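## Task

Rotate the purple-handled tap on the clamped Schlenk flask's side arm to the closed position, handle lying crosswise to the side arm. The flask must stay clamped exactly as it is, the stopper must stay seated in the neck, the stand must not be moved, and no glass may break.

## Robot and tools

ROBOT. Two arms, left_arm and right_arm, each ride their own carriage on a single floor track running along y at x = 0. left_rail always carries left_arm and is the carriage on the +y side; right_rail carries right_arm. These names do not match image sides. Each arm base sits at x = 0, y = that carriage's position_m, z = 0.04 m, facing +x. left_arm's fingers are rigid. right_arm's fingers can fold: grip with the outer quarter of the pads near the tips, because parts held nearer the palm may be held loosely or slip, and a fingertip pressed onto a surface folds easily.

SCENE FRAME. Fixed to the table. The table top is z = 0 and +z is up. +x is the direction the arms face, +y is to their left. The table starts at x = 0.17 m. Reported end_effector_position is in metres, end_effector_quat_wxyz is orientation, and velocities are in m/s and rad/s. The gripper's fingers point along its own +z and close along its own y. The reported point lies between the closed pads, and the fingertips reach about 33 mm past it.

execute_actions(actions, cameras). Runs a list of actions in order. Each action may hold "rows", "steps", "until", and device commands. An empty list just returns state and images.
- rows: up to 15 rows, one per control step (1/30 s). Every row is one flat list of 18 numbers covering both arms, each in [-1, 1]: left dx, dy, dz, rx, ry, rz, gripper position, force_limit, speed, then the same nine for the right arm.
- dx..rz are offsets, not poses. They count from that arm's Hand target as it stood when the action began, in the Hand target's own axes. Every row counts from that same start, not from the previous row. 1.0 equals 0.6 m of travel or 180 degrees. rx, ry, rz form one rotation vector. Repeating the same offset in a later action moves the arm further. To start gently, ramp the offset row by row; adding 0.01 per row gives about 0.18 m/s.
- Gripper position: +1 is fully open (140 mm), about -0.8 is where the pads touch, and -1 closes until blocked. force_limit -1..+1 gives roughly 14 to 58 N of pad force. speed -1..+1 gives about 30 to 250 mm/s; a faster close grips harder. A 0 counts as a command, so resend the previous three gripper numbers for a gripper you want unchanged. All six pose numbers at 0 means "go to Hand target again".
- steps: 1 to 450, at least one per row, default 15. After the last row the arm keeps heading for that row's target.
- Rails: {"left_rail": {"position_m": p}}, with left_rail -0.8..1.5 m and right_rail -1.5..0.8 m. Optional speed_m_s 0.01..1 and acceleration_factor 0.1..1. {"stop": true} brakes a rail. Any out-of-range value or unknown name makes the whole call refused. To drive, send position_m, then an action with until {"<rail>": {"position_status": ["!=", "moving"]}}. Keep the carriages about 0.78 m apart or more.
- until: conditions on rail fields only. Numbers need a comparison ("=", "!=", "<", "<=", ">", ">="). {"all": {"status": "ended"}} or {"any": {...}} are also allowed.

move(target, speed, blend, stop_force, zero, blocking, cameras). Plans straight paths.
- target: one 18-number row, or a list of up to 15 rows, laid out exactly as in execute_actions. All rows are offsets from the Hand targets at the start, not from each other.
- speed: m/s, 0.002 to 0.5, default 0.25. Rotation is capped at twice that number in rad/s.
- blend: corner rounding in metres for lists.
- stop_force: 3 to 40 N, one value for both arms. It ends an arm's path when its wrist sensor feels that much push against the motion. It is unreliable when the gripper rotates, and should be left out when backing away from contact. zero (default true) re-zeroes the sensor first.
- blocking=false returns after 0.5 s; it cannot be combined with stop_force.
- Every move lasts at most 10 s. The result adds a "move:" line (done, off_target, moving, held, fault, plus limits such as paced or held).
- Until a move's end has been shown, do not send rows; use wait or stop.

wait(seconds 0..10): let time run while commands are held. stop(): brakes a running move; it does not stop rails. zoom_image(camera, region [x0,y0,x1,y1], at most 504x504 px): a closer look. Cameras: cam_high, cam_bench_left, cam_bench_mid, cam_bench_right, cam_left_wrist, cam_right_wrist, each 896x504. zero_wrist_force(arm): re-zeroes that arm's force and torque readings. finished_scene(scene 1 or 2): ends the scene for good; the goal must hold without the robot.

RESULTS. Hand target is the pose the next offsets count from. object_status codes: 0 moving, 1 blocked while opening, 2 blocked while closing (a real grip), 3 reached the command or the pads met. position_measured is in counts: 3 is open, 75 ≈ 100 mm, 139 ≈ 60 mm, 200 ≈ 20 mm, 230 is pads meeting. Joint lines list the rail, then six joints in radians. Wrist force and torque are in the gripper's own axes. Rail position_status values: moving, done, contact_stop, time_out, stopped, stopped_with_arm, stopped_for_other_arm, stopped_for_other_carriage. position_answer not_taken means resend once the carriage is standing.

CONTROL LIMITS. Each step's command is clipped to within 150 mm and 16 degrees of the measured pose.

AVOID. Arms stop for 10 s if any outside force reaches about 150 N, or if contact torque reaches a joint limit (wrist joints 26.3 N m). A wrist can only push about 14.3 N m beyond what it needs to hold the arm up. So turn the tap gently and grip its handle close to the rotation axis. Do not lever on it, and do not stress the glass, clamp, stopper or stand. Do not let the arms or carriages hit each other. Do not drop things or push them off the table. Avoid slams and hard pushes. Long stretched poses or holding a load heat motors; MOTOR HOT is the warning and an over-temperature stop follows.

Each tool is called after "Request:" by a JSON object that holds its "op" and its "data", one argument or row to a line.

## Session

Request:
{"op": "execute_actions", "data": {
  "actions": []
}}

Scene clock: 0.00 s.
left_arm: end_effector_position=(+0.3456, +0.8387, +0.5800) position_measured=3 object_status=3 end_effector_quat_wxyz=(+0.000, +1.000, +0.000, +0.000) | right_arm: end_effector_position=(+0.3456, -1.1254, +0.5800) position_measured=3 object_status=3 end_effector_quat_wxyz=(+0.000, +1.000, +0.000, +0.000)
Joint positions: left_arm=[0.811 -0.316 -1.725 0.971 -0.816 -1.571 2.826] | right_arm=[-1.153 -0.316 -1.725 0.971 -0.816 -1.571 2.826]
Joint velocities: within noise
Joint torques (N m): no reading
Wrist force (N): no reading
Wrist torque (N m): no reading
Wrist force, peak (N): no reading
Hand target: left_arm +0.3456, +0.8387, +0.5800; +0.000, +1.000, +0.000, +0.000 | right_arm +0.3456, -1.1254, +0.5800; +0.000, +1.000, +0.000, +0.000
Tool commands: left_gripper/position=+1.0 left_gripper/force_limit=+1.0 left_gripper/speed=+1.0 right_gripper/position=+1.0 right_gripper/force_limit=+1.0 right_gripper/speed=+1.0
left_rail: position_m=0.811 position_status=done
right_rail: position_m=-1.153 position_status=done

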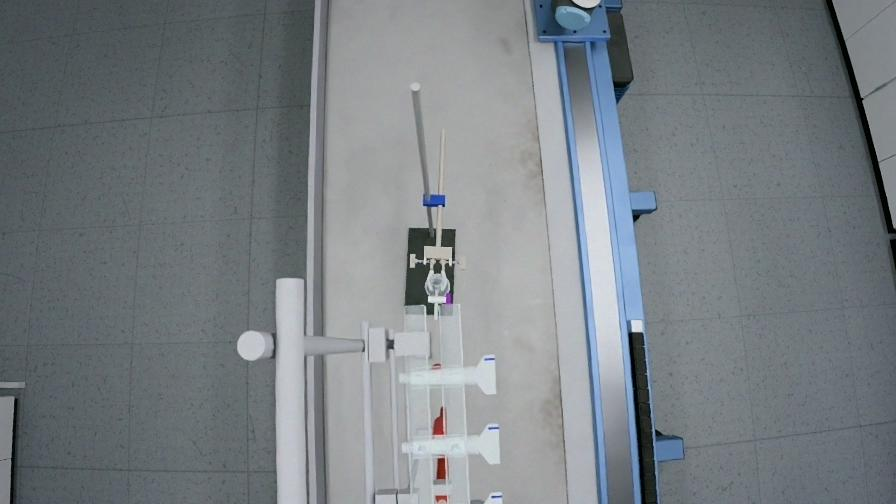

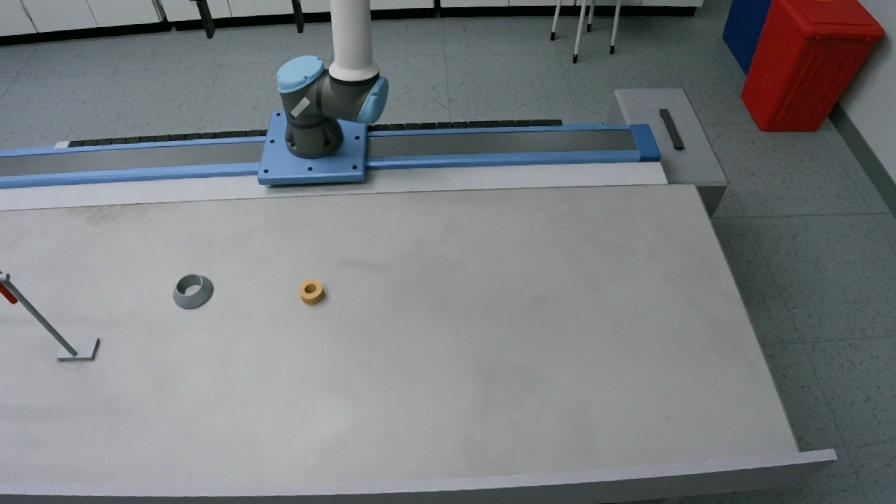

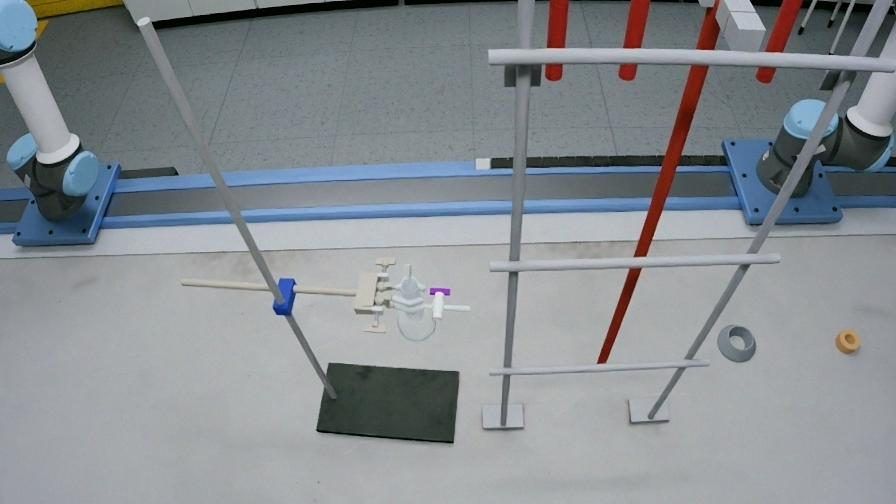

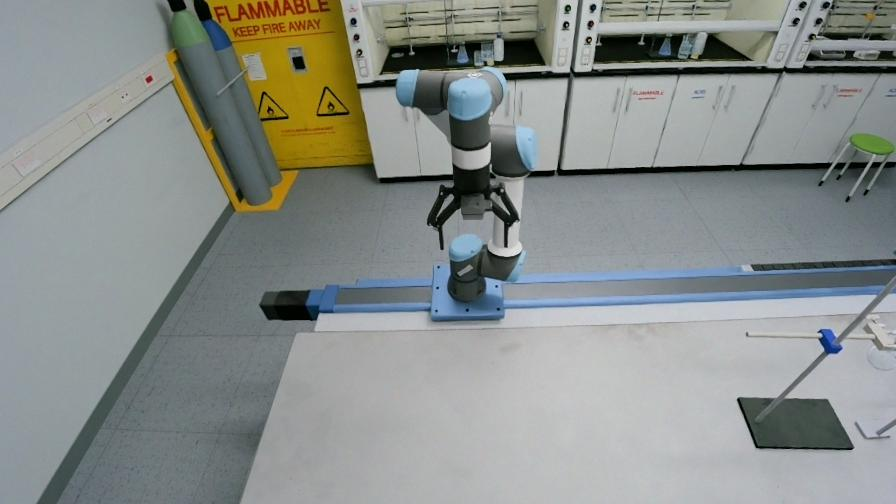

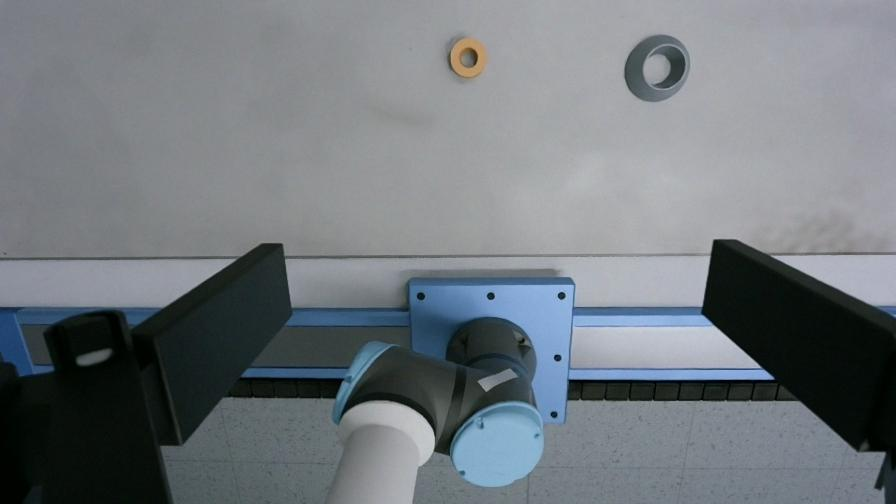

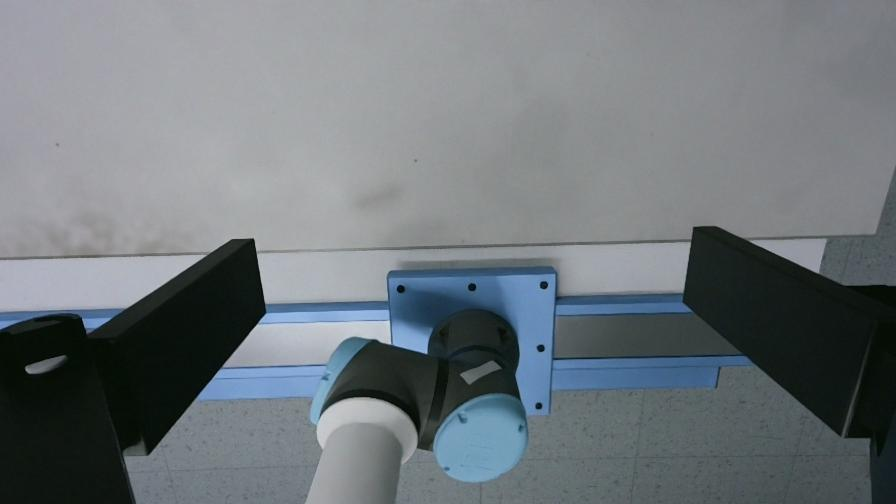

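Request:
{"op": "zoom_image", "data": {
  "camera": "cam_bench_mid",
  "region": [340, 230, 500, 360]
}}

Request:
{"op": "zoom_image", "data": {
  "camera": "cam_high",
  "region": [380, 220, 500, 330]
}}

Scaled by 3.150.

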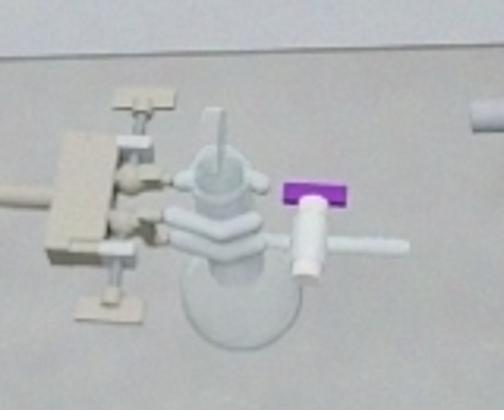

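Scaled by 4.200.

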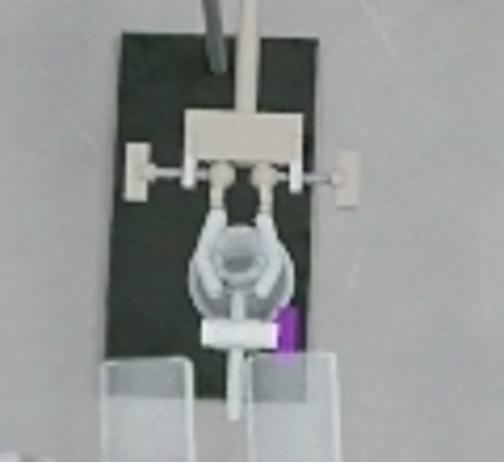

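Request:
{"op": "execute_actions", "data": {
  "actions": [
    {"right_rail": {"position_m": -0.38, "speed_m_s": 1.0, "acceleration_factor": 0.8}, "steps": 90, "until": {"right_rail": {"position_status": ["!=", "moving"]}}}
  ],
  "cameras": []
}}

Request:
{"op": "move", "data": {
  "target": [0,0,0,0,0,0,1,1,1, 0.074,-0.459,0.3383,-0.3849,0.3849,-0.3849,-0.08,-1,0],
  "speed": 0.4,
  "cameras": ["cam_right_wrist", "cam_bench_mid", "cam_high"]
}}

Scene clock: 29.53 s.
left_arm: end_effector_position=(+0.3456, +0.8387, +0.5800) position_measured=3 object_status=3 end_effector_quat_wxyz=(+0.000, +1.000, +0.000, +0.000) | right_arm: end_effector_position=(+0.3456, -0.3528, +0.5800) position_measured=3 object_status=3 end_effector_quat_wxyz=(+0.000, +1.000, +0.000, +0.000)
Joint positions: left_arm=[0.811 -0.316 -1.725 0.971 -0.816 -1.571 2.826] | right_arm=[-0.38 -0.316 -1.725 0.971 -0.816 -1.571 2.826]
Joint velocities: within noise
Joint torques (N m): left_arm=[-0.67 -13.55 -18.63 -3.95 0.11 0.25] | right_arm=[0.73 -12.33 -18.08 -3.57 0.19 -0.05]
Wrist force (N): left_arm=[0.2 0.0 0.1] | right_arm=[-0.3 0.2 -0.1]
Wrist torque (N m): left_arm=[-0.01 -0.04 0.00] | right_arm=[0.03 0.07 0.00]
Wrist force, peak (N): left_arm=[-0.3 0.4 0.5] | right_arm=[0.0 2.6 0.0]
Hand target: left_arm +0.3456, +0.8387, +0.5800; +0.000, +1.000, +0.000, +0.000 | right_arm +0.3456, -0.3528, +0.5800; +0.000, +1.000, +0.000, +0.000
Tool commands: left_gripper/position=+1.0 left_gripper/force_limit=+1.0 left_gripper/speed=+1.0 right_gripper/position=+1.0 right_gripper/force_limit=+1.0 right_gripper/speed=+1.0
left_rail: position_m=0.811 position_status=done
right_rail: position_m=-0.380 position_status=done
No camera images: "cameras" was empty.

Scene clock: 33.30 s.
left_arm: end_effector_position=(+0.3456, +0.8387, +0.5800) position_measured=3 object_status=3 end_effector_quat_wxyz=(+0.000, +1.000, +0.000, +0.000) | right_arm: end_effector_position=(+0.3900, -0.0773, +0.3770) position_measured=139 object_status=3 end_effector_quat_wxyz=(+0.500, +0.500, +0.500, +0.500)
Joint positions: left_arm=[0.811 -0.316 -1.725 0.971 -0.816 -1.571 2.826] | right_arm=[-0.38 0.876 -1.36 2.413 -4.194 -2.446 1.571]
Joint velocities: within noise
Joint torques (N m): left_arm=[-0.1 -13.46 -16.42 -4.39 0.1 0.15] | right_arm=[-9.04 -14.7 -6.67 -2.78 1.87 -1.97]
Wrist force (N): left_arm=[-0.2 0.1 0.3] | right_arm=[0.7 0.5 1.1]
Wrist torque (N m): left_arm=[0.02 0.04 0.01] | right_arm=[0.23 -0.12 0.09]
Wrist force, peak (N): left_arm=[-0.1 0.1 0.7] | right_arm=[1.8 -0.3 0.3]
Hand target: left_arm +0.3456, +0.8387, +0.5800; +0.000, +1.000, +0.000, +0.000 | right_arm +0.3900, -0.0773, +0.3770; +0.500, +0.500, +0.500, +0.500
Off the commanded pose: left_arm 0.000 m, 0 deg | right_arm 0.000 m, 0 deg.
left_rail: position_m=0.811 position_status=done
right_rail: position_m=-0.380 position_status=done
move: done
camera_calibration:
cam_right_wrist: T_world_to_cam=[[-0.00928952, -0.0312763, 0.999468, -0.363723], [-0.313348, -0.949078, -0.0326119, 0.0733217], [0.949593, -0.313484, -0.000983884, -0.249472], [0, 0, 0, 1]] pos_world=[0.256493, -0.0199933, 0.365675]
Images, in order (width x height): cam_high 896x504, cam_bench_mid 896x504, cam_right_wrist 896x504.

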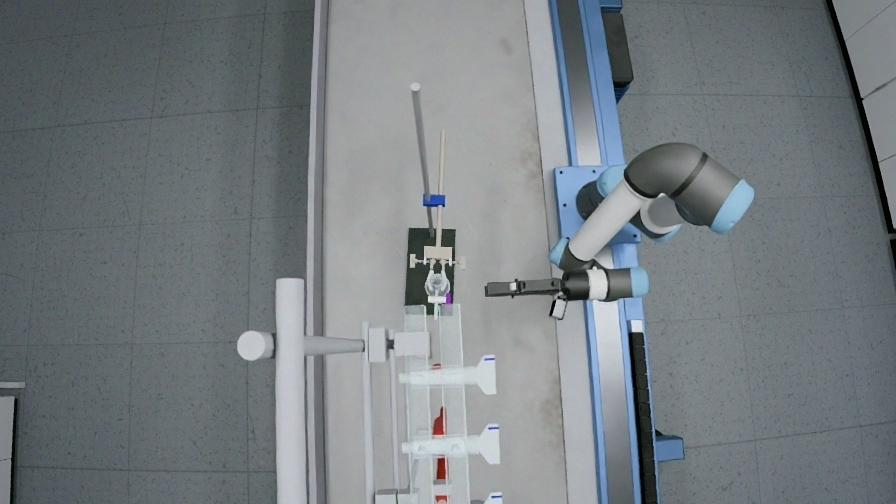

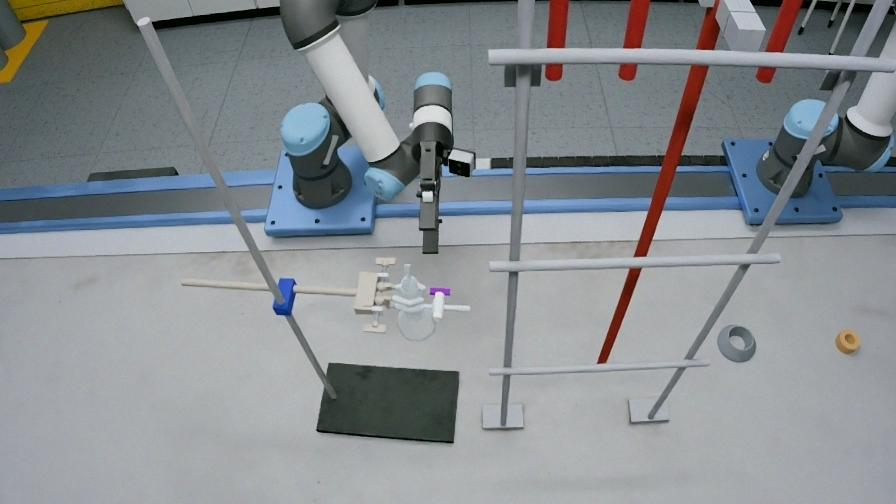

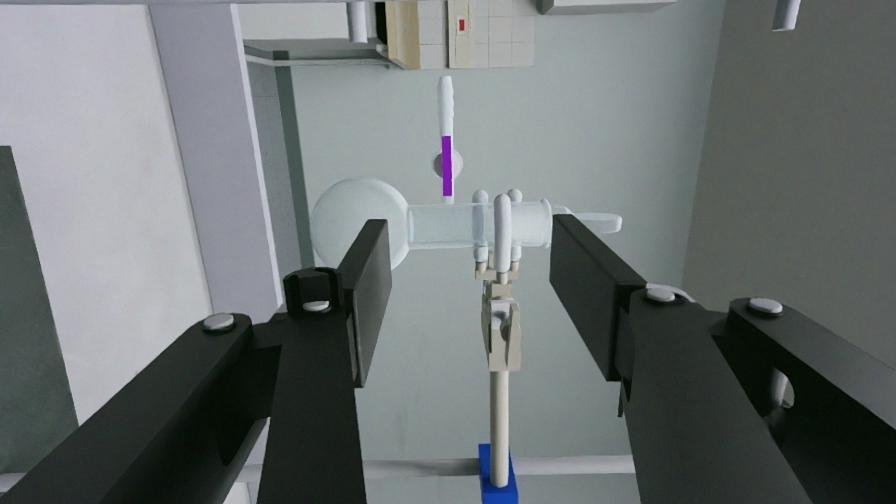

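Request:
{"op": "move", "data": {
  "target": [0,0,0,0,0,0,1,1,1, 0.0383,-0.015,0.0833,0,0,0,-0.08,-1,0],
  "speed": 0.15,
  "cameras": ["cam_right_wrist", "cam_bench_mid", "cam_high"]
}}

Request:
{"op": "zoom_image", "data": {
  "camera": "cam_right_wrist",
  "region": [330, 120, 610, 300]
}}

Request:
{"op": "zoom_image", "data": {
  "camera": "cam_high",
  "region": [400, 260, 500, 330]
}}

Request:
{"op": "zoom_image", "data": {
  "camera": "cam_bench_mid",
  "region": [380, 220, 500, 340]
}}

Scene clock: 37.47 s.
left_arm: end_effector_position=(+0.3456, +0.8387, +0.5800) position_measured=3 object_status=3 end_effector_quat_wxyz=(+0.000, +1.000, +0.000, +0.000) | right_arm: end_effector_position=(+0.4399, -0.0544, +0.3680) position_measured=139 object_status=3 end_effector_quat_wxyz=(+0.500, +0.500, +0.500, +0.500)
Joint positions: left_arm=[0.811 -0.316 -1.725 0.971 -0.816 -1.571 2.826] | right_arm=[-0.38 0.804 -1.266 2.313 -4.188 -2.374 1.571]
Joint velocities: within noise
Joint torques (N m): left_arm=[0.01 -13.52 -14.13 -4.5 0.18 0.11] | right_arm=[-9.21 -18.69 -20.56 -0.63 1.5 -1.83]
Wrist force (N): left_arm=[0.1 0.1 0.3] | right_arm=[0.8 0.7 1.2]
Wrist torque (N m): left_arm=[0.01 -0.02 0.00] | right_arm=[0.28 -0.15 0.09]
Wrist force, peak (N): left_arm=[0.1 0.1 0.6] | right_arm=[0.8 -0.1 2.1]
Hand target: left_arm +0.3456, +0.8387, +0.5800; +0.000, +1.000, +0.000, +0.000 | right_arm +0.4400, -0.0544, +0.3680; +0.500, +0.500, +0.500, +0.500
Off the commanded pose: left_arm 0.000 m, 0 deg | right_arm 0.000 m, 0 deg.
left_rail: position_m=0.811 position_status=done
right_rail: position_m=-0.380 position_status=done
move: done
camera_calibration:
cam_right_wrist: T_world_to_cam=[[-0.00942445, -0.0313151, 0.999465, -0.353498], [-0.313301, -0.949091, -0.0326911, 0.110444], [0.949607, -0.313441, -0.000866402, -0.289717], [0, 0, 0, 1]] pos_world=[0.306388, 0.00294212, 0.356669]
Images, in order (width x height): cam_high 896x504, cam_bench_mid 896x504, cam_right_wrist 896x504.

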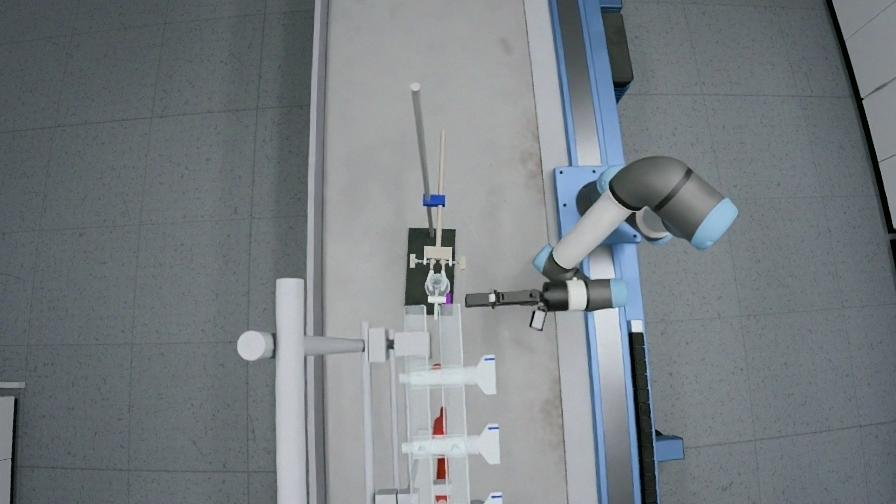

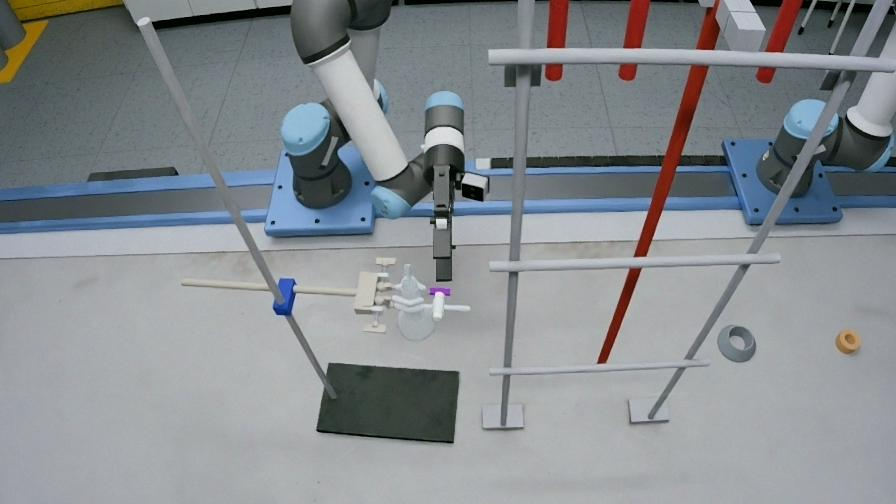

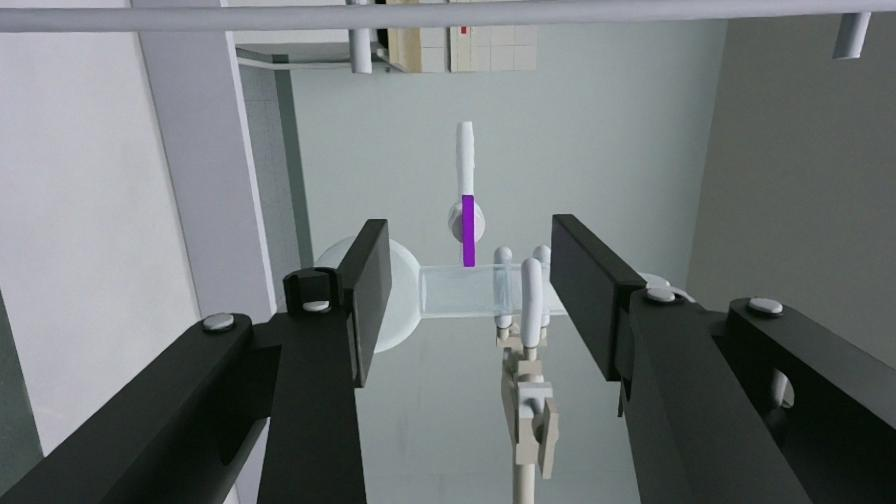

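Scaled by 1.800.

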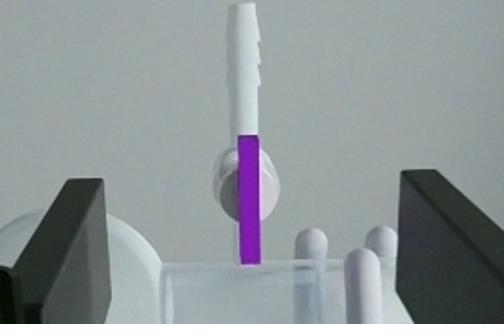

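Scaled by 5.040.

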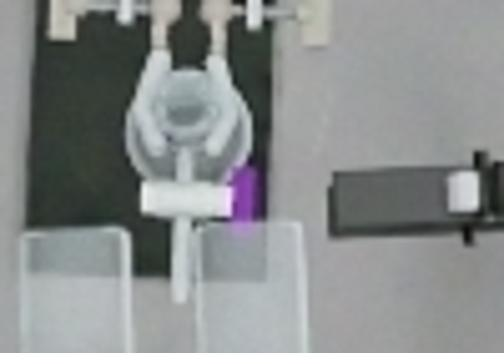

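Scaled by 4.200.

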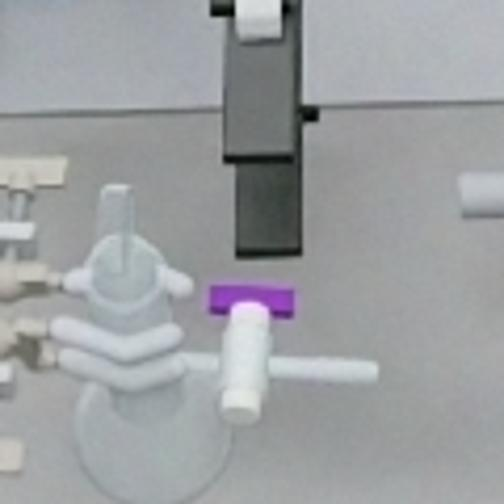

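Request:
{"op": "move", "data": {
  "target": [0,0,0,0,0,0,1,1,1, -0.0075,0.0017,0.0633,0,0,0,-0.516,-1,0],
  "speed": 0.1,
  "cameras": ["cam_right_wrist", "cam_bench_mid", "cam_high"]
}}

Request:
{"op": "zoom_image", "data": {
  "camera": "cam_right_wrist",
  "region": [370, 170, 570, 310]
}}

Request:
{"op": "zoom_image", "data": {
  "camera": "cam_high",
  "region": [410, 270, 480, 325]
}}

Request:
{"op": "zoom_image", "data": {
  "camera": "cam_bench_mid",
  "region": [390, 240, 490, 330]
}}

Scene clock: 45.93 s.
left_arm: end_effector_position=(+0.3456, +0.8387, +0.5800) position_measured=3 object_status=3 end_effector_quat_wxyz=(+0.000, +1.000, +0.000, +0.000) | right_arm: end_effector_position=(+0.4779, -0.0589, +0.3690) position_measured=194 object_status=3 end_effector_quat_wxyz=(+0.500, +0.500, +0.500, +0.500)
Joint positions: left_arm=[0.811 -0.316 -1.725 0.971 -0.816 -1.571 2.826] | right_arm=[-0.38 0.715 -1.249 2.279 -4.172 -2.285 1.571]
Joint velocities: within noise
Joint torques (N m): left_arm=[-0.04 -13.66 -12.52 -4.52 0.14 0.21] | right_arm=[-9.77 -20.08 -21.17 -0.57 1.7 -0.9]
Wrist force (N): left_arm=[-0.1 0.0 0.5] | right_arm=[0.6 0.2 1.2]
Wrist torque (N m): left_arm=[0.01 0.02 0.01] | right_arm=[0.20 -0.10 0.08]
Wrist force, peak (N): left_arm=[0.0 0.2 0.7] | right_arm=[0.3 0.3 1.9]
Hand target: left_arm +0.3456, +0.8387, +0.5800; +0.000, +1.000, +0.000, +0.000 | right_arm +0.4780, -0.0589, +0.3690; +0.500, +0.500, +0.500, +0.500
Off the commanded pose: left_arm 0.000 m, 0 deg | right_arm 0.000 m, 0 deg.
left_rail: position_m=0.811 position_status=done
right_rail: position_m=-0.380 position_status=done
move: done
camera_calibration:
cam_right_wrist: T_world_to_cam=[[-0.00942956, -0.0312363, 0.999468, -0.354277], [-0.313313, -0.94909, -0.0326179, 0.118111], [0.949603, -0.313454, -0.000837249, -0.327189], [0, 0, 0, 1]] pos_world=[0.344365, -0.00152661, 0.357667]
Images, in order (width x height): cam_high 896x504, cam_bench_mid 896x504, cam_right_wrist 896x504.

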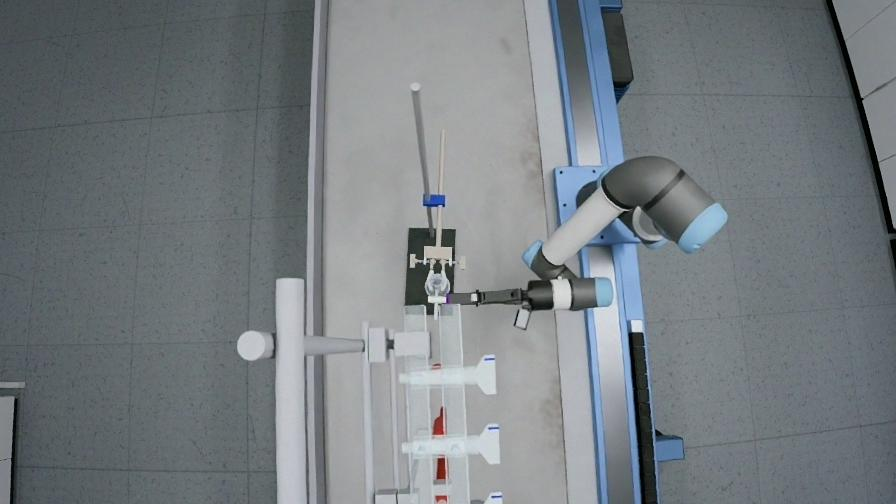

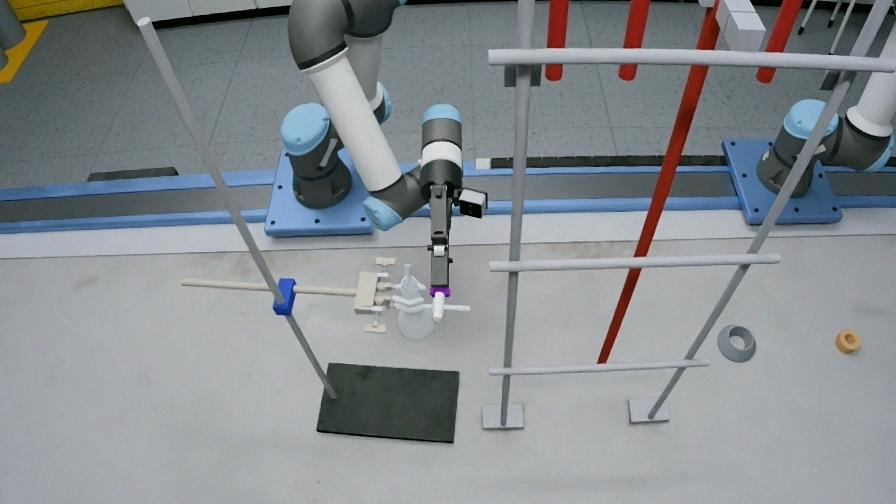

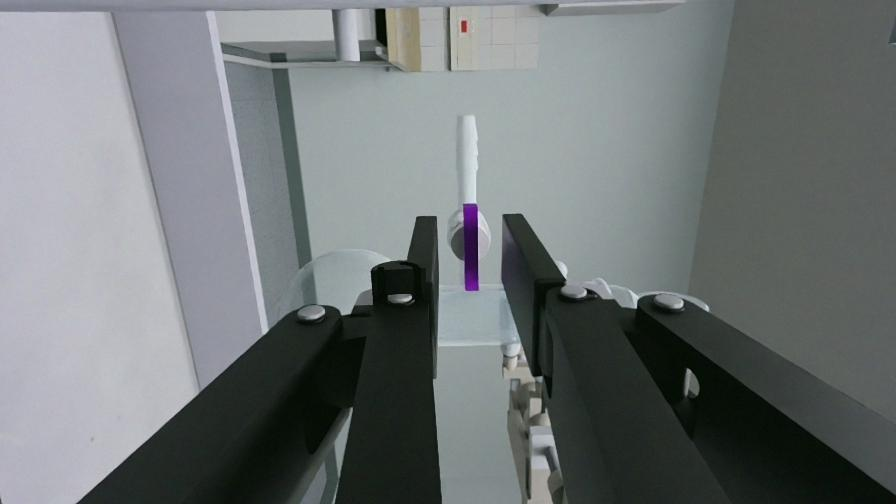

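Scaled by 2.520.

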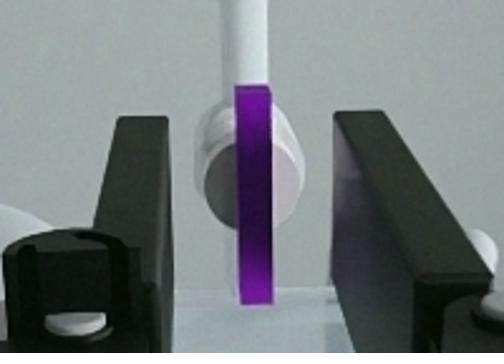

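Scaled by 7.200.

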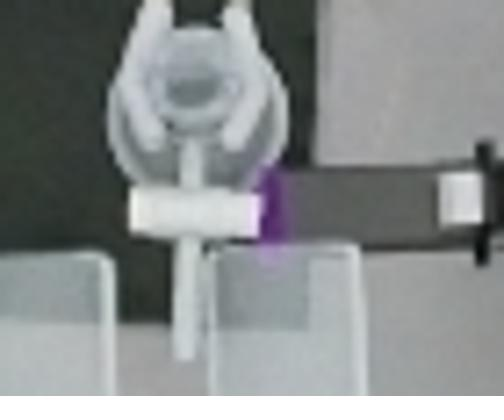

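Scaled by 5.040.

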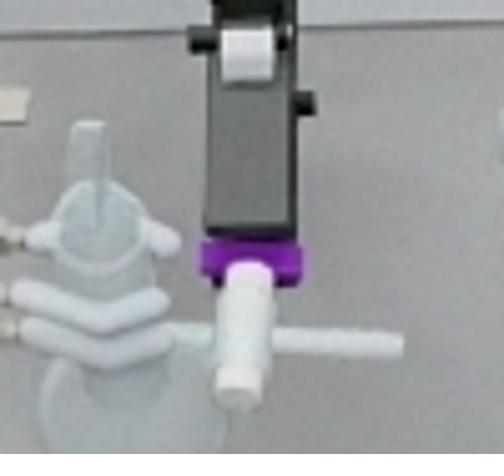

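Request:
{"op": "zero_wrist_force", "data": {
  "arm": "right_arm"
}}

Request:
{"op": "move", "data": {
  "target": [
    [0,0,0,0,0,0,1,1,1, 0.0006,0.0013,0.0042,0,0,0,-0.516,-1,0],
    [0,0,0,0,0,0,1,1,1, 0.0006,0.0013,0.0042,0,0,0,-1,-1,-1]
  ],
  "speed": 0.05,
  "cameras": ["cam_right_wrist", "cam_bench_mid"]
}}

Request:
{"op": "zoom_image", "data": {
  "camera": "cam_right_wrist",
  "region": [370, 170, 570, 310]
}}

Wrist force sensor zeroed.

Scene clock: 51.90 s.
left_arm: end_effector_position=(+0.3456, +0.8387, +0.5800) position_measured=3 object_status=3 end_effector_quat_wxyz=(+0.000, +1.000, +0.000, +0.000) | right_arm: end_effector_position=(+0.4805, -0.0585, +0.3698) position_measured=223 object_status=0 end_effector_quat_wxyz=(+0.500, +0.500, +0.500, +0.500)
Joint positions: left_arm=[0.811 -0.316 -1.725 0.971 -0.816 -1.571 2.826] | right_arm=[-0.38 0.71 -1.248 2.274 -4.168 -2.281 1.571]
Joint velocities: within noise
Joint torques (N m): left_arm=[0.54 -14.03 -12.06 -4.62 0.23 0.14] | right_arm=[-7.93 -21.37 -17.7 -1.51 1.59 1.42]
Wrist force (N, zeroed by zero_wrist_force on right_arm): left_arm=[-0.1 0.1 0.4] | right_arm=[-0.4 -1.8 -0.1]
Wrist torque (N m, zeroed by zero_wrist_force on right_arm): left_arm=[0.01 0.02 0.00] | right_arm=[0.08 0.00 0.06]
Wrist force, peak (N, zeroed by zero_wrist_force on right_arm): left_arm=[0.1 0.4 0.6] | right_arm=[-0.4 -2.2 -0.1]
Hand target: left_arm +0.3456, +0.8387, +0.5800; +0.000, +1.000, +0.000, +0.000 | right_arm +0.4805, -0.0585, +0.3698; +0.500, +0.500, +0.500, +0.500
Off the commanded pose: left_arm 0.000 m, 0 deg | right_arm 0.000 m, 0 deg.
left_rail: position_m=0.811 position_status=done
right_rail: position_m=-0.380 position_status=done
move: done
camera_calibration:
cam_right_wrist: T_world_to_cam=[[-0.00939879, -0.0312433, 0.999468, -0.355026], [-0.313315, -0.949089, -0.0326148, 0.119293], [0.949603, -0.313455, -0.000868715, -0.329557], [0, 0, 0, 1]] pos_world=[0.346987, -0.00117387, 0.358442]
Images, in order (width x height): cam_bench_mid 896x504, cam_right_wrist 896x504.

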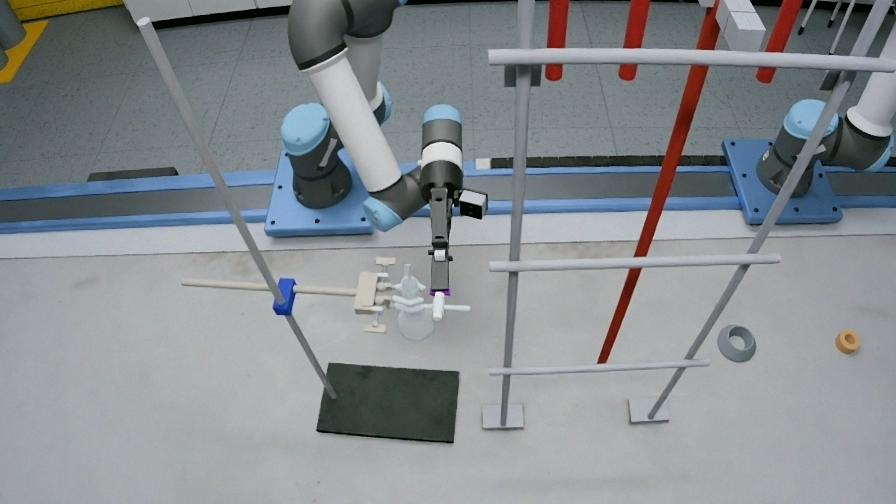

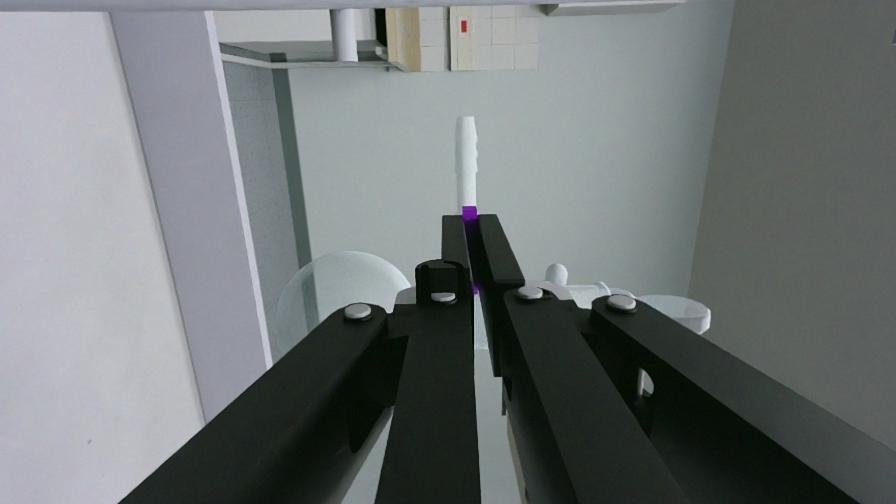

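Scaled by 2.520.

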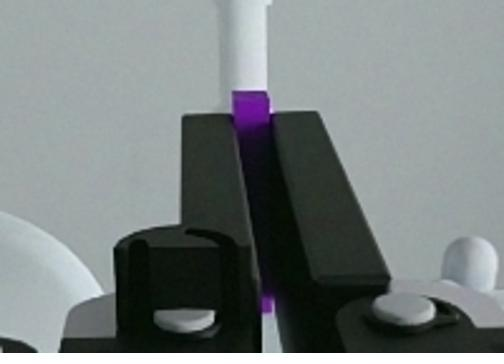

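Request:
{"op": "move", "data": {
  "target": [0,0,0,0,0,0,1,1,1, 0,0,0,0,0,0.0833,-1,-1,-1],
  "speed": 0.15,
  "cameras": ["cam_right_wrist", "cam_bench_mid"]
}}

Request:
{"op": "zoom_image", "data": {
  "camera": "cam_right_wrist",
  "region": [370, 90, 570, 310]
}}

Request:
{"op": "zoom_image", "data": {
  "camera": "cam_bench_mid",
  "region": [390, 240, 490, 330]
}}

Scene clock: 54.43 s.
left_arm: end_effector_position=(+0.3456, +0.8387, +0.5800) position_measured=3 object_status=3 end_effector_quat_wxyz=(+0.000, +1.000, +0.000, +0.000) | right_arm: end_effector_position=(+0.4805, -0.0585, +0.3698) position_measured=223 object_status=2 end_effector_quat_wxyz=(+0.431, +0.561, +0.431, +0.561)
Joint positions: left_arm=[0.811 -0.316 -1.725 0.971 -0.816 -1.571 2.826] | right_arm=[-0.38 0.71 -1.248 2.274 -4.168 -2.281 1.832]
Joint velocities: within noise
Joint torques (N m): left_arm=[0.16 -13.79 -11.91 -4.58 0.15 0.12] | right_arm=[1.19 -35.78 -7.96 -0.88 -0.03 2.55]
Wrist force (N, zeroed by zero_wrist_force on right_arm): left_arm=[-0.1 0.0 0.4] | right_arm=[0.9 -1.0 -0.3]
Wrist torque (N m, zeroed by zero_wrist_force on right_arm): left_arm=[-0.01 0.03 0.01] | right_arm=[-0.12 -0.09 -0.17]
Wrist force, peak (N, zeroed by zero_wrist_force on right_arm): left_arm=[-0.1 0.5 0.4] | right_arm=[-0.5 -2.3 -0.2]
Hand target: left_arm +0.3456, +0.8387, +0.5800; +0.000, +1.000, +0.000, +0.000 | right_arm +0.4805, -0.0585, +0.3698; +0.430, +0.561, +0.430, +0.561
Off the commanded pose: left_arm 0.000 m, 0 deg | right_arm 0.000 m, 0 deg.
left_rail: position_m=0.811 position_status=done
right_rail: position_m=-0.380 position_status=done
move: done
camera_calibration:
cam_right_wrist: T_world_to_cam=[[-0.00946736, -0.288587, 0.957407, -0.354515], [-0.313312, -0.908382, -0.276908, 0.212024], [0.949603, -0.302588, -0.0818176, -0.298988], [0, 0, 0, 1]] pos_world=[0.346993, -0.000179817, 0.373663]
Images, in order (width x height): cam_bench_mid 896x504, cam_right_wrist 896x504.

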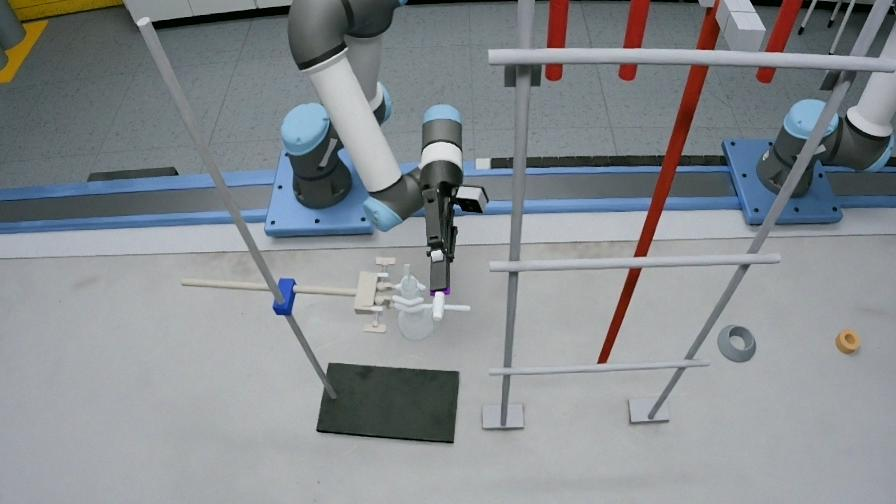

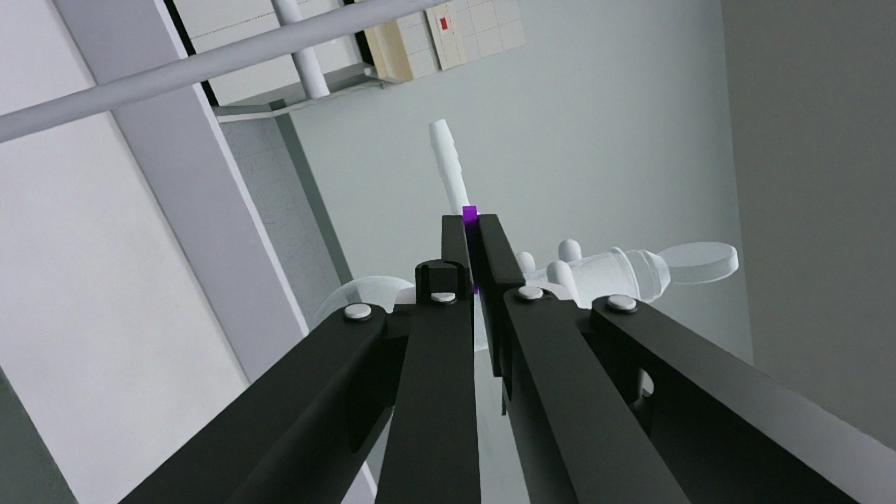

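Scaled by 2.291.

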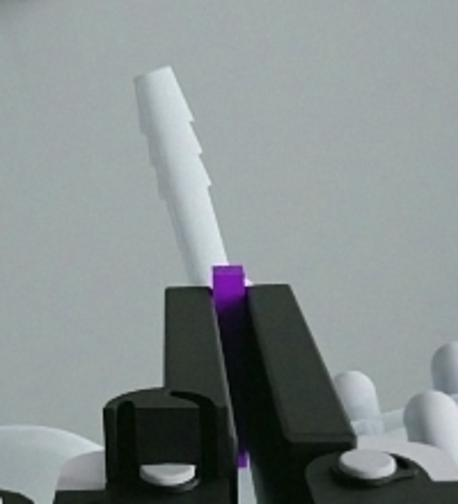

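Scaled by 5.040.

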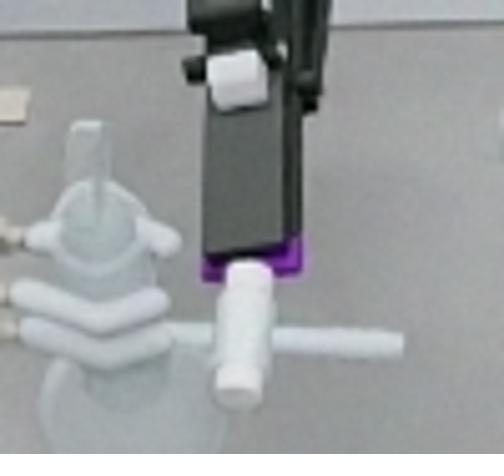

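Request:
{"op": "move", "data": {
  "target": [0,0,0,0,0,0,1,1,1, 0,0,0,0,0,0.4167,-1,-1,-1],
  "speed": 0.25,
  "cameras": ["cam_right_wrist", "cam_bench_mid", "cam_high"]
}}

Request:
{"op": "zoom_image", "data": {
  "camera": "cam_right_wrist",
  "region": [270, 90, 570, 350]
}}

Request:
{"op": "zoom_image", "data": {
  "camera": "cam_bench_mid",
  "region": [390, 240, 490, 330]
}}

Scene clock: 58.47 s.
left_arm: end_effector_position=(+0.3456, +0.8387, +0.5800) position_measured=3 object_status=3 end_effector_quat_wxyz=(+0.000, +1.000, +0.000, +0.000) | right_arm: end_effector_position=(+0.4805, -0.0585, +0.3698) position_measured=223 object_status=2 end_effector_quat_wxyz=(+0.000, +0.707, +0.000, +0.707)
Joint positions: left_arm=[0.811 -0.316 -1.725 0.971 -0.816 -1.571 2.826] | right_arm=[-0.38 0.71 -1.248 2.274 -4.168 -2.281 3.141]
Joint velocities: within noise
Joint torques (N m): left_arm=[0.52 -14.06 -12 -4.63 0.26 0.14] | right_arm=[-2.86 -35.91 -8.18 -1.04 1.2 2.37]
Wrist force (N, zeroed by zero_wrist_force on right_arm): left_arm=[0.1 0.3 0.2] | right_arm=[0.7 -2.4 -0.8]
Wrist torque (N m, zeroed by zero_wrist_force on right_arm): left_arm=[0.06 -0.02 0.01] | right_arm=[-0.15 -0.39 -0.29]
Wrist force, peak (N, zeroed by zero_wrist_force on right_arm): left_arm=[0.0 0.4 0.5] | right_arm=[0.8 -2.6 -0.8]
Hand target: left_arm +0.3456, +0.8387, +0.5800; +0.000, +1.000, +0.000, +0.000 | right_arm +0.4805, -0.0585, +0.3698; +0.000, +0.707, +0.000, +0.707
Off the commanded pose: left_arm 0.000 m, 0 deg | right_arm 0.000 m, 0 deg.
left_rail: position_m=0.811 position_status=done
right_rail: position_m=-0.380 position_status=done
move: done
camera_calibration:
cam_right_wrist: T_world_to_cam=[[-0.00936541, -0.999474, -0.0310326, -0.0305742], [-0.31328, 0.0324043, -0.949108, 0.515639], [0.949615, 0.000833113, -0.313419, -0.195554], [0, 0, 0, 1]] pos_world=[0.346954, -0.0471042, 0.427158]
Images, in order (width x height): cam_high 896x504, cam_bench_mid 896x504, cam_right_wrist 896x504.

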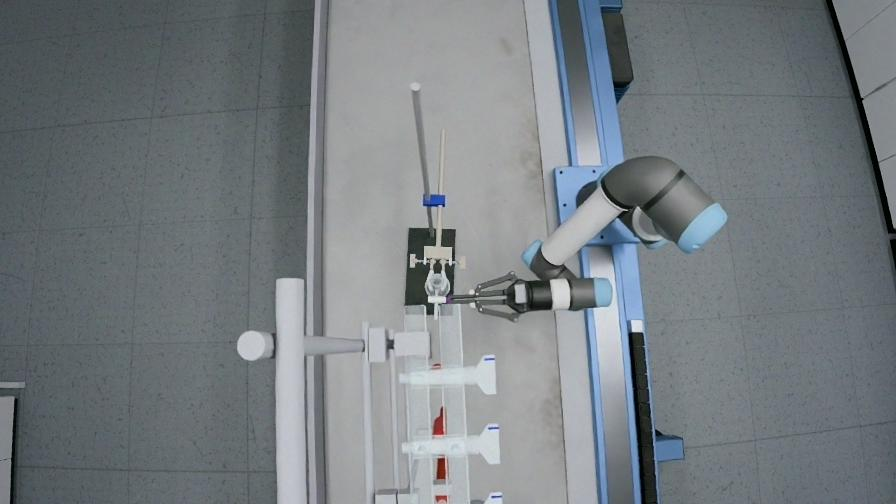

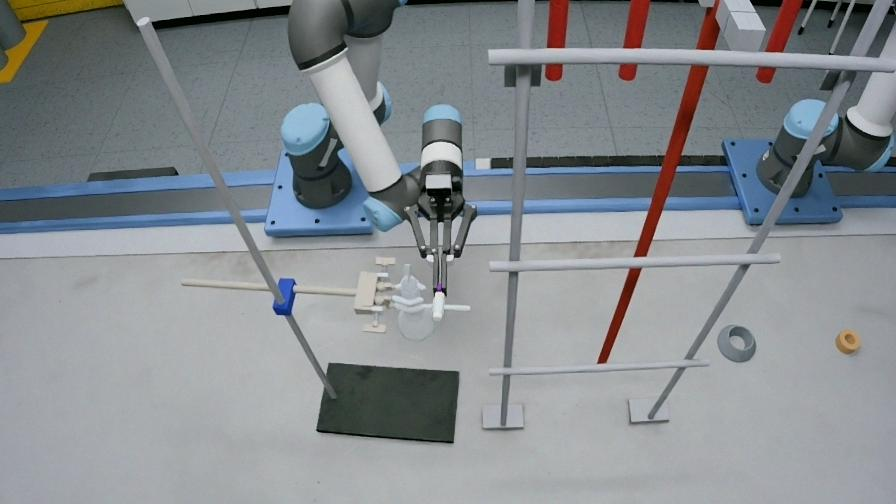

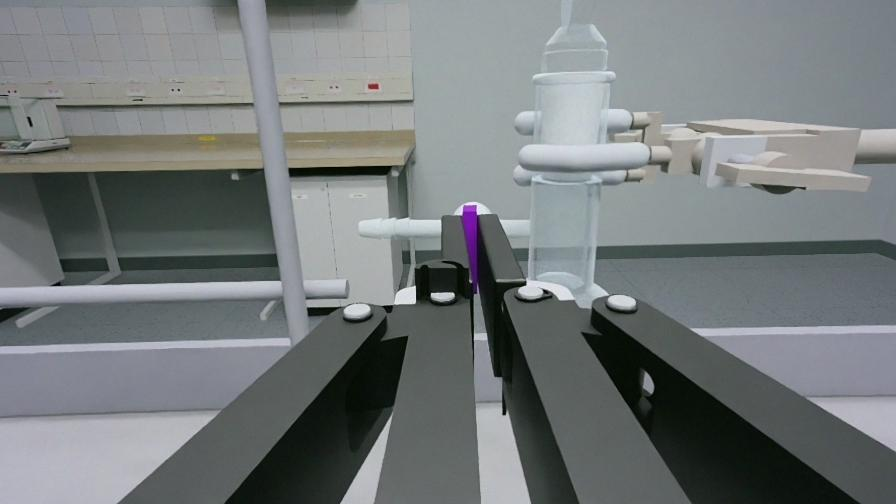

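Scaled by 1.680.

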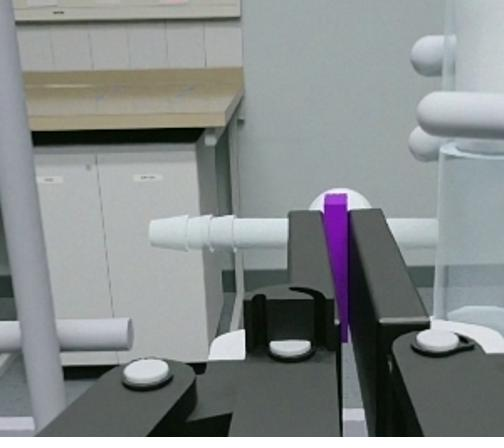

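Scaled by 5.040.

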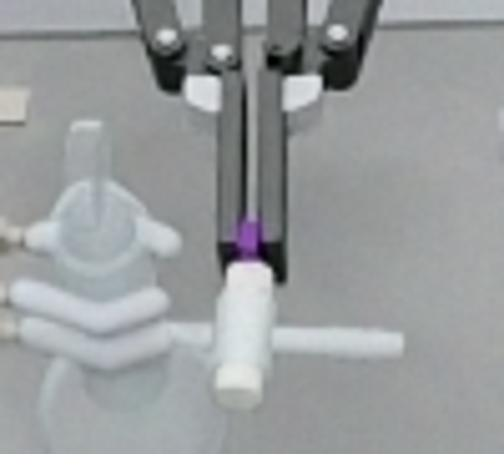

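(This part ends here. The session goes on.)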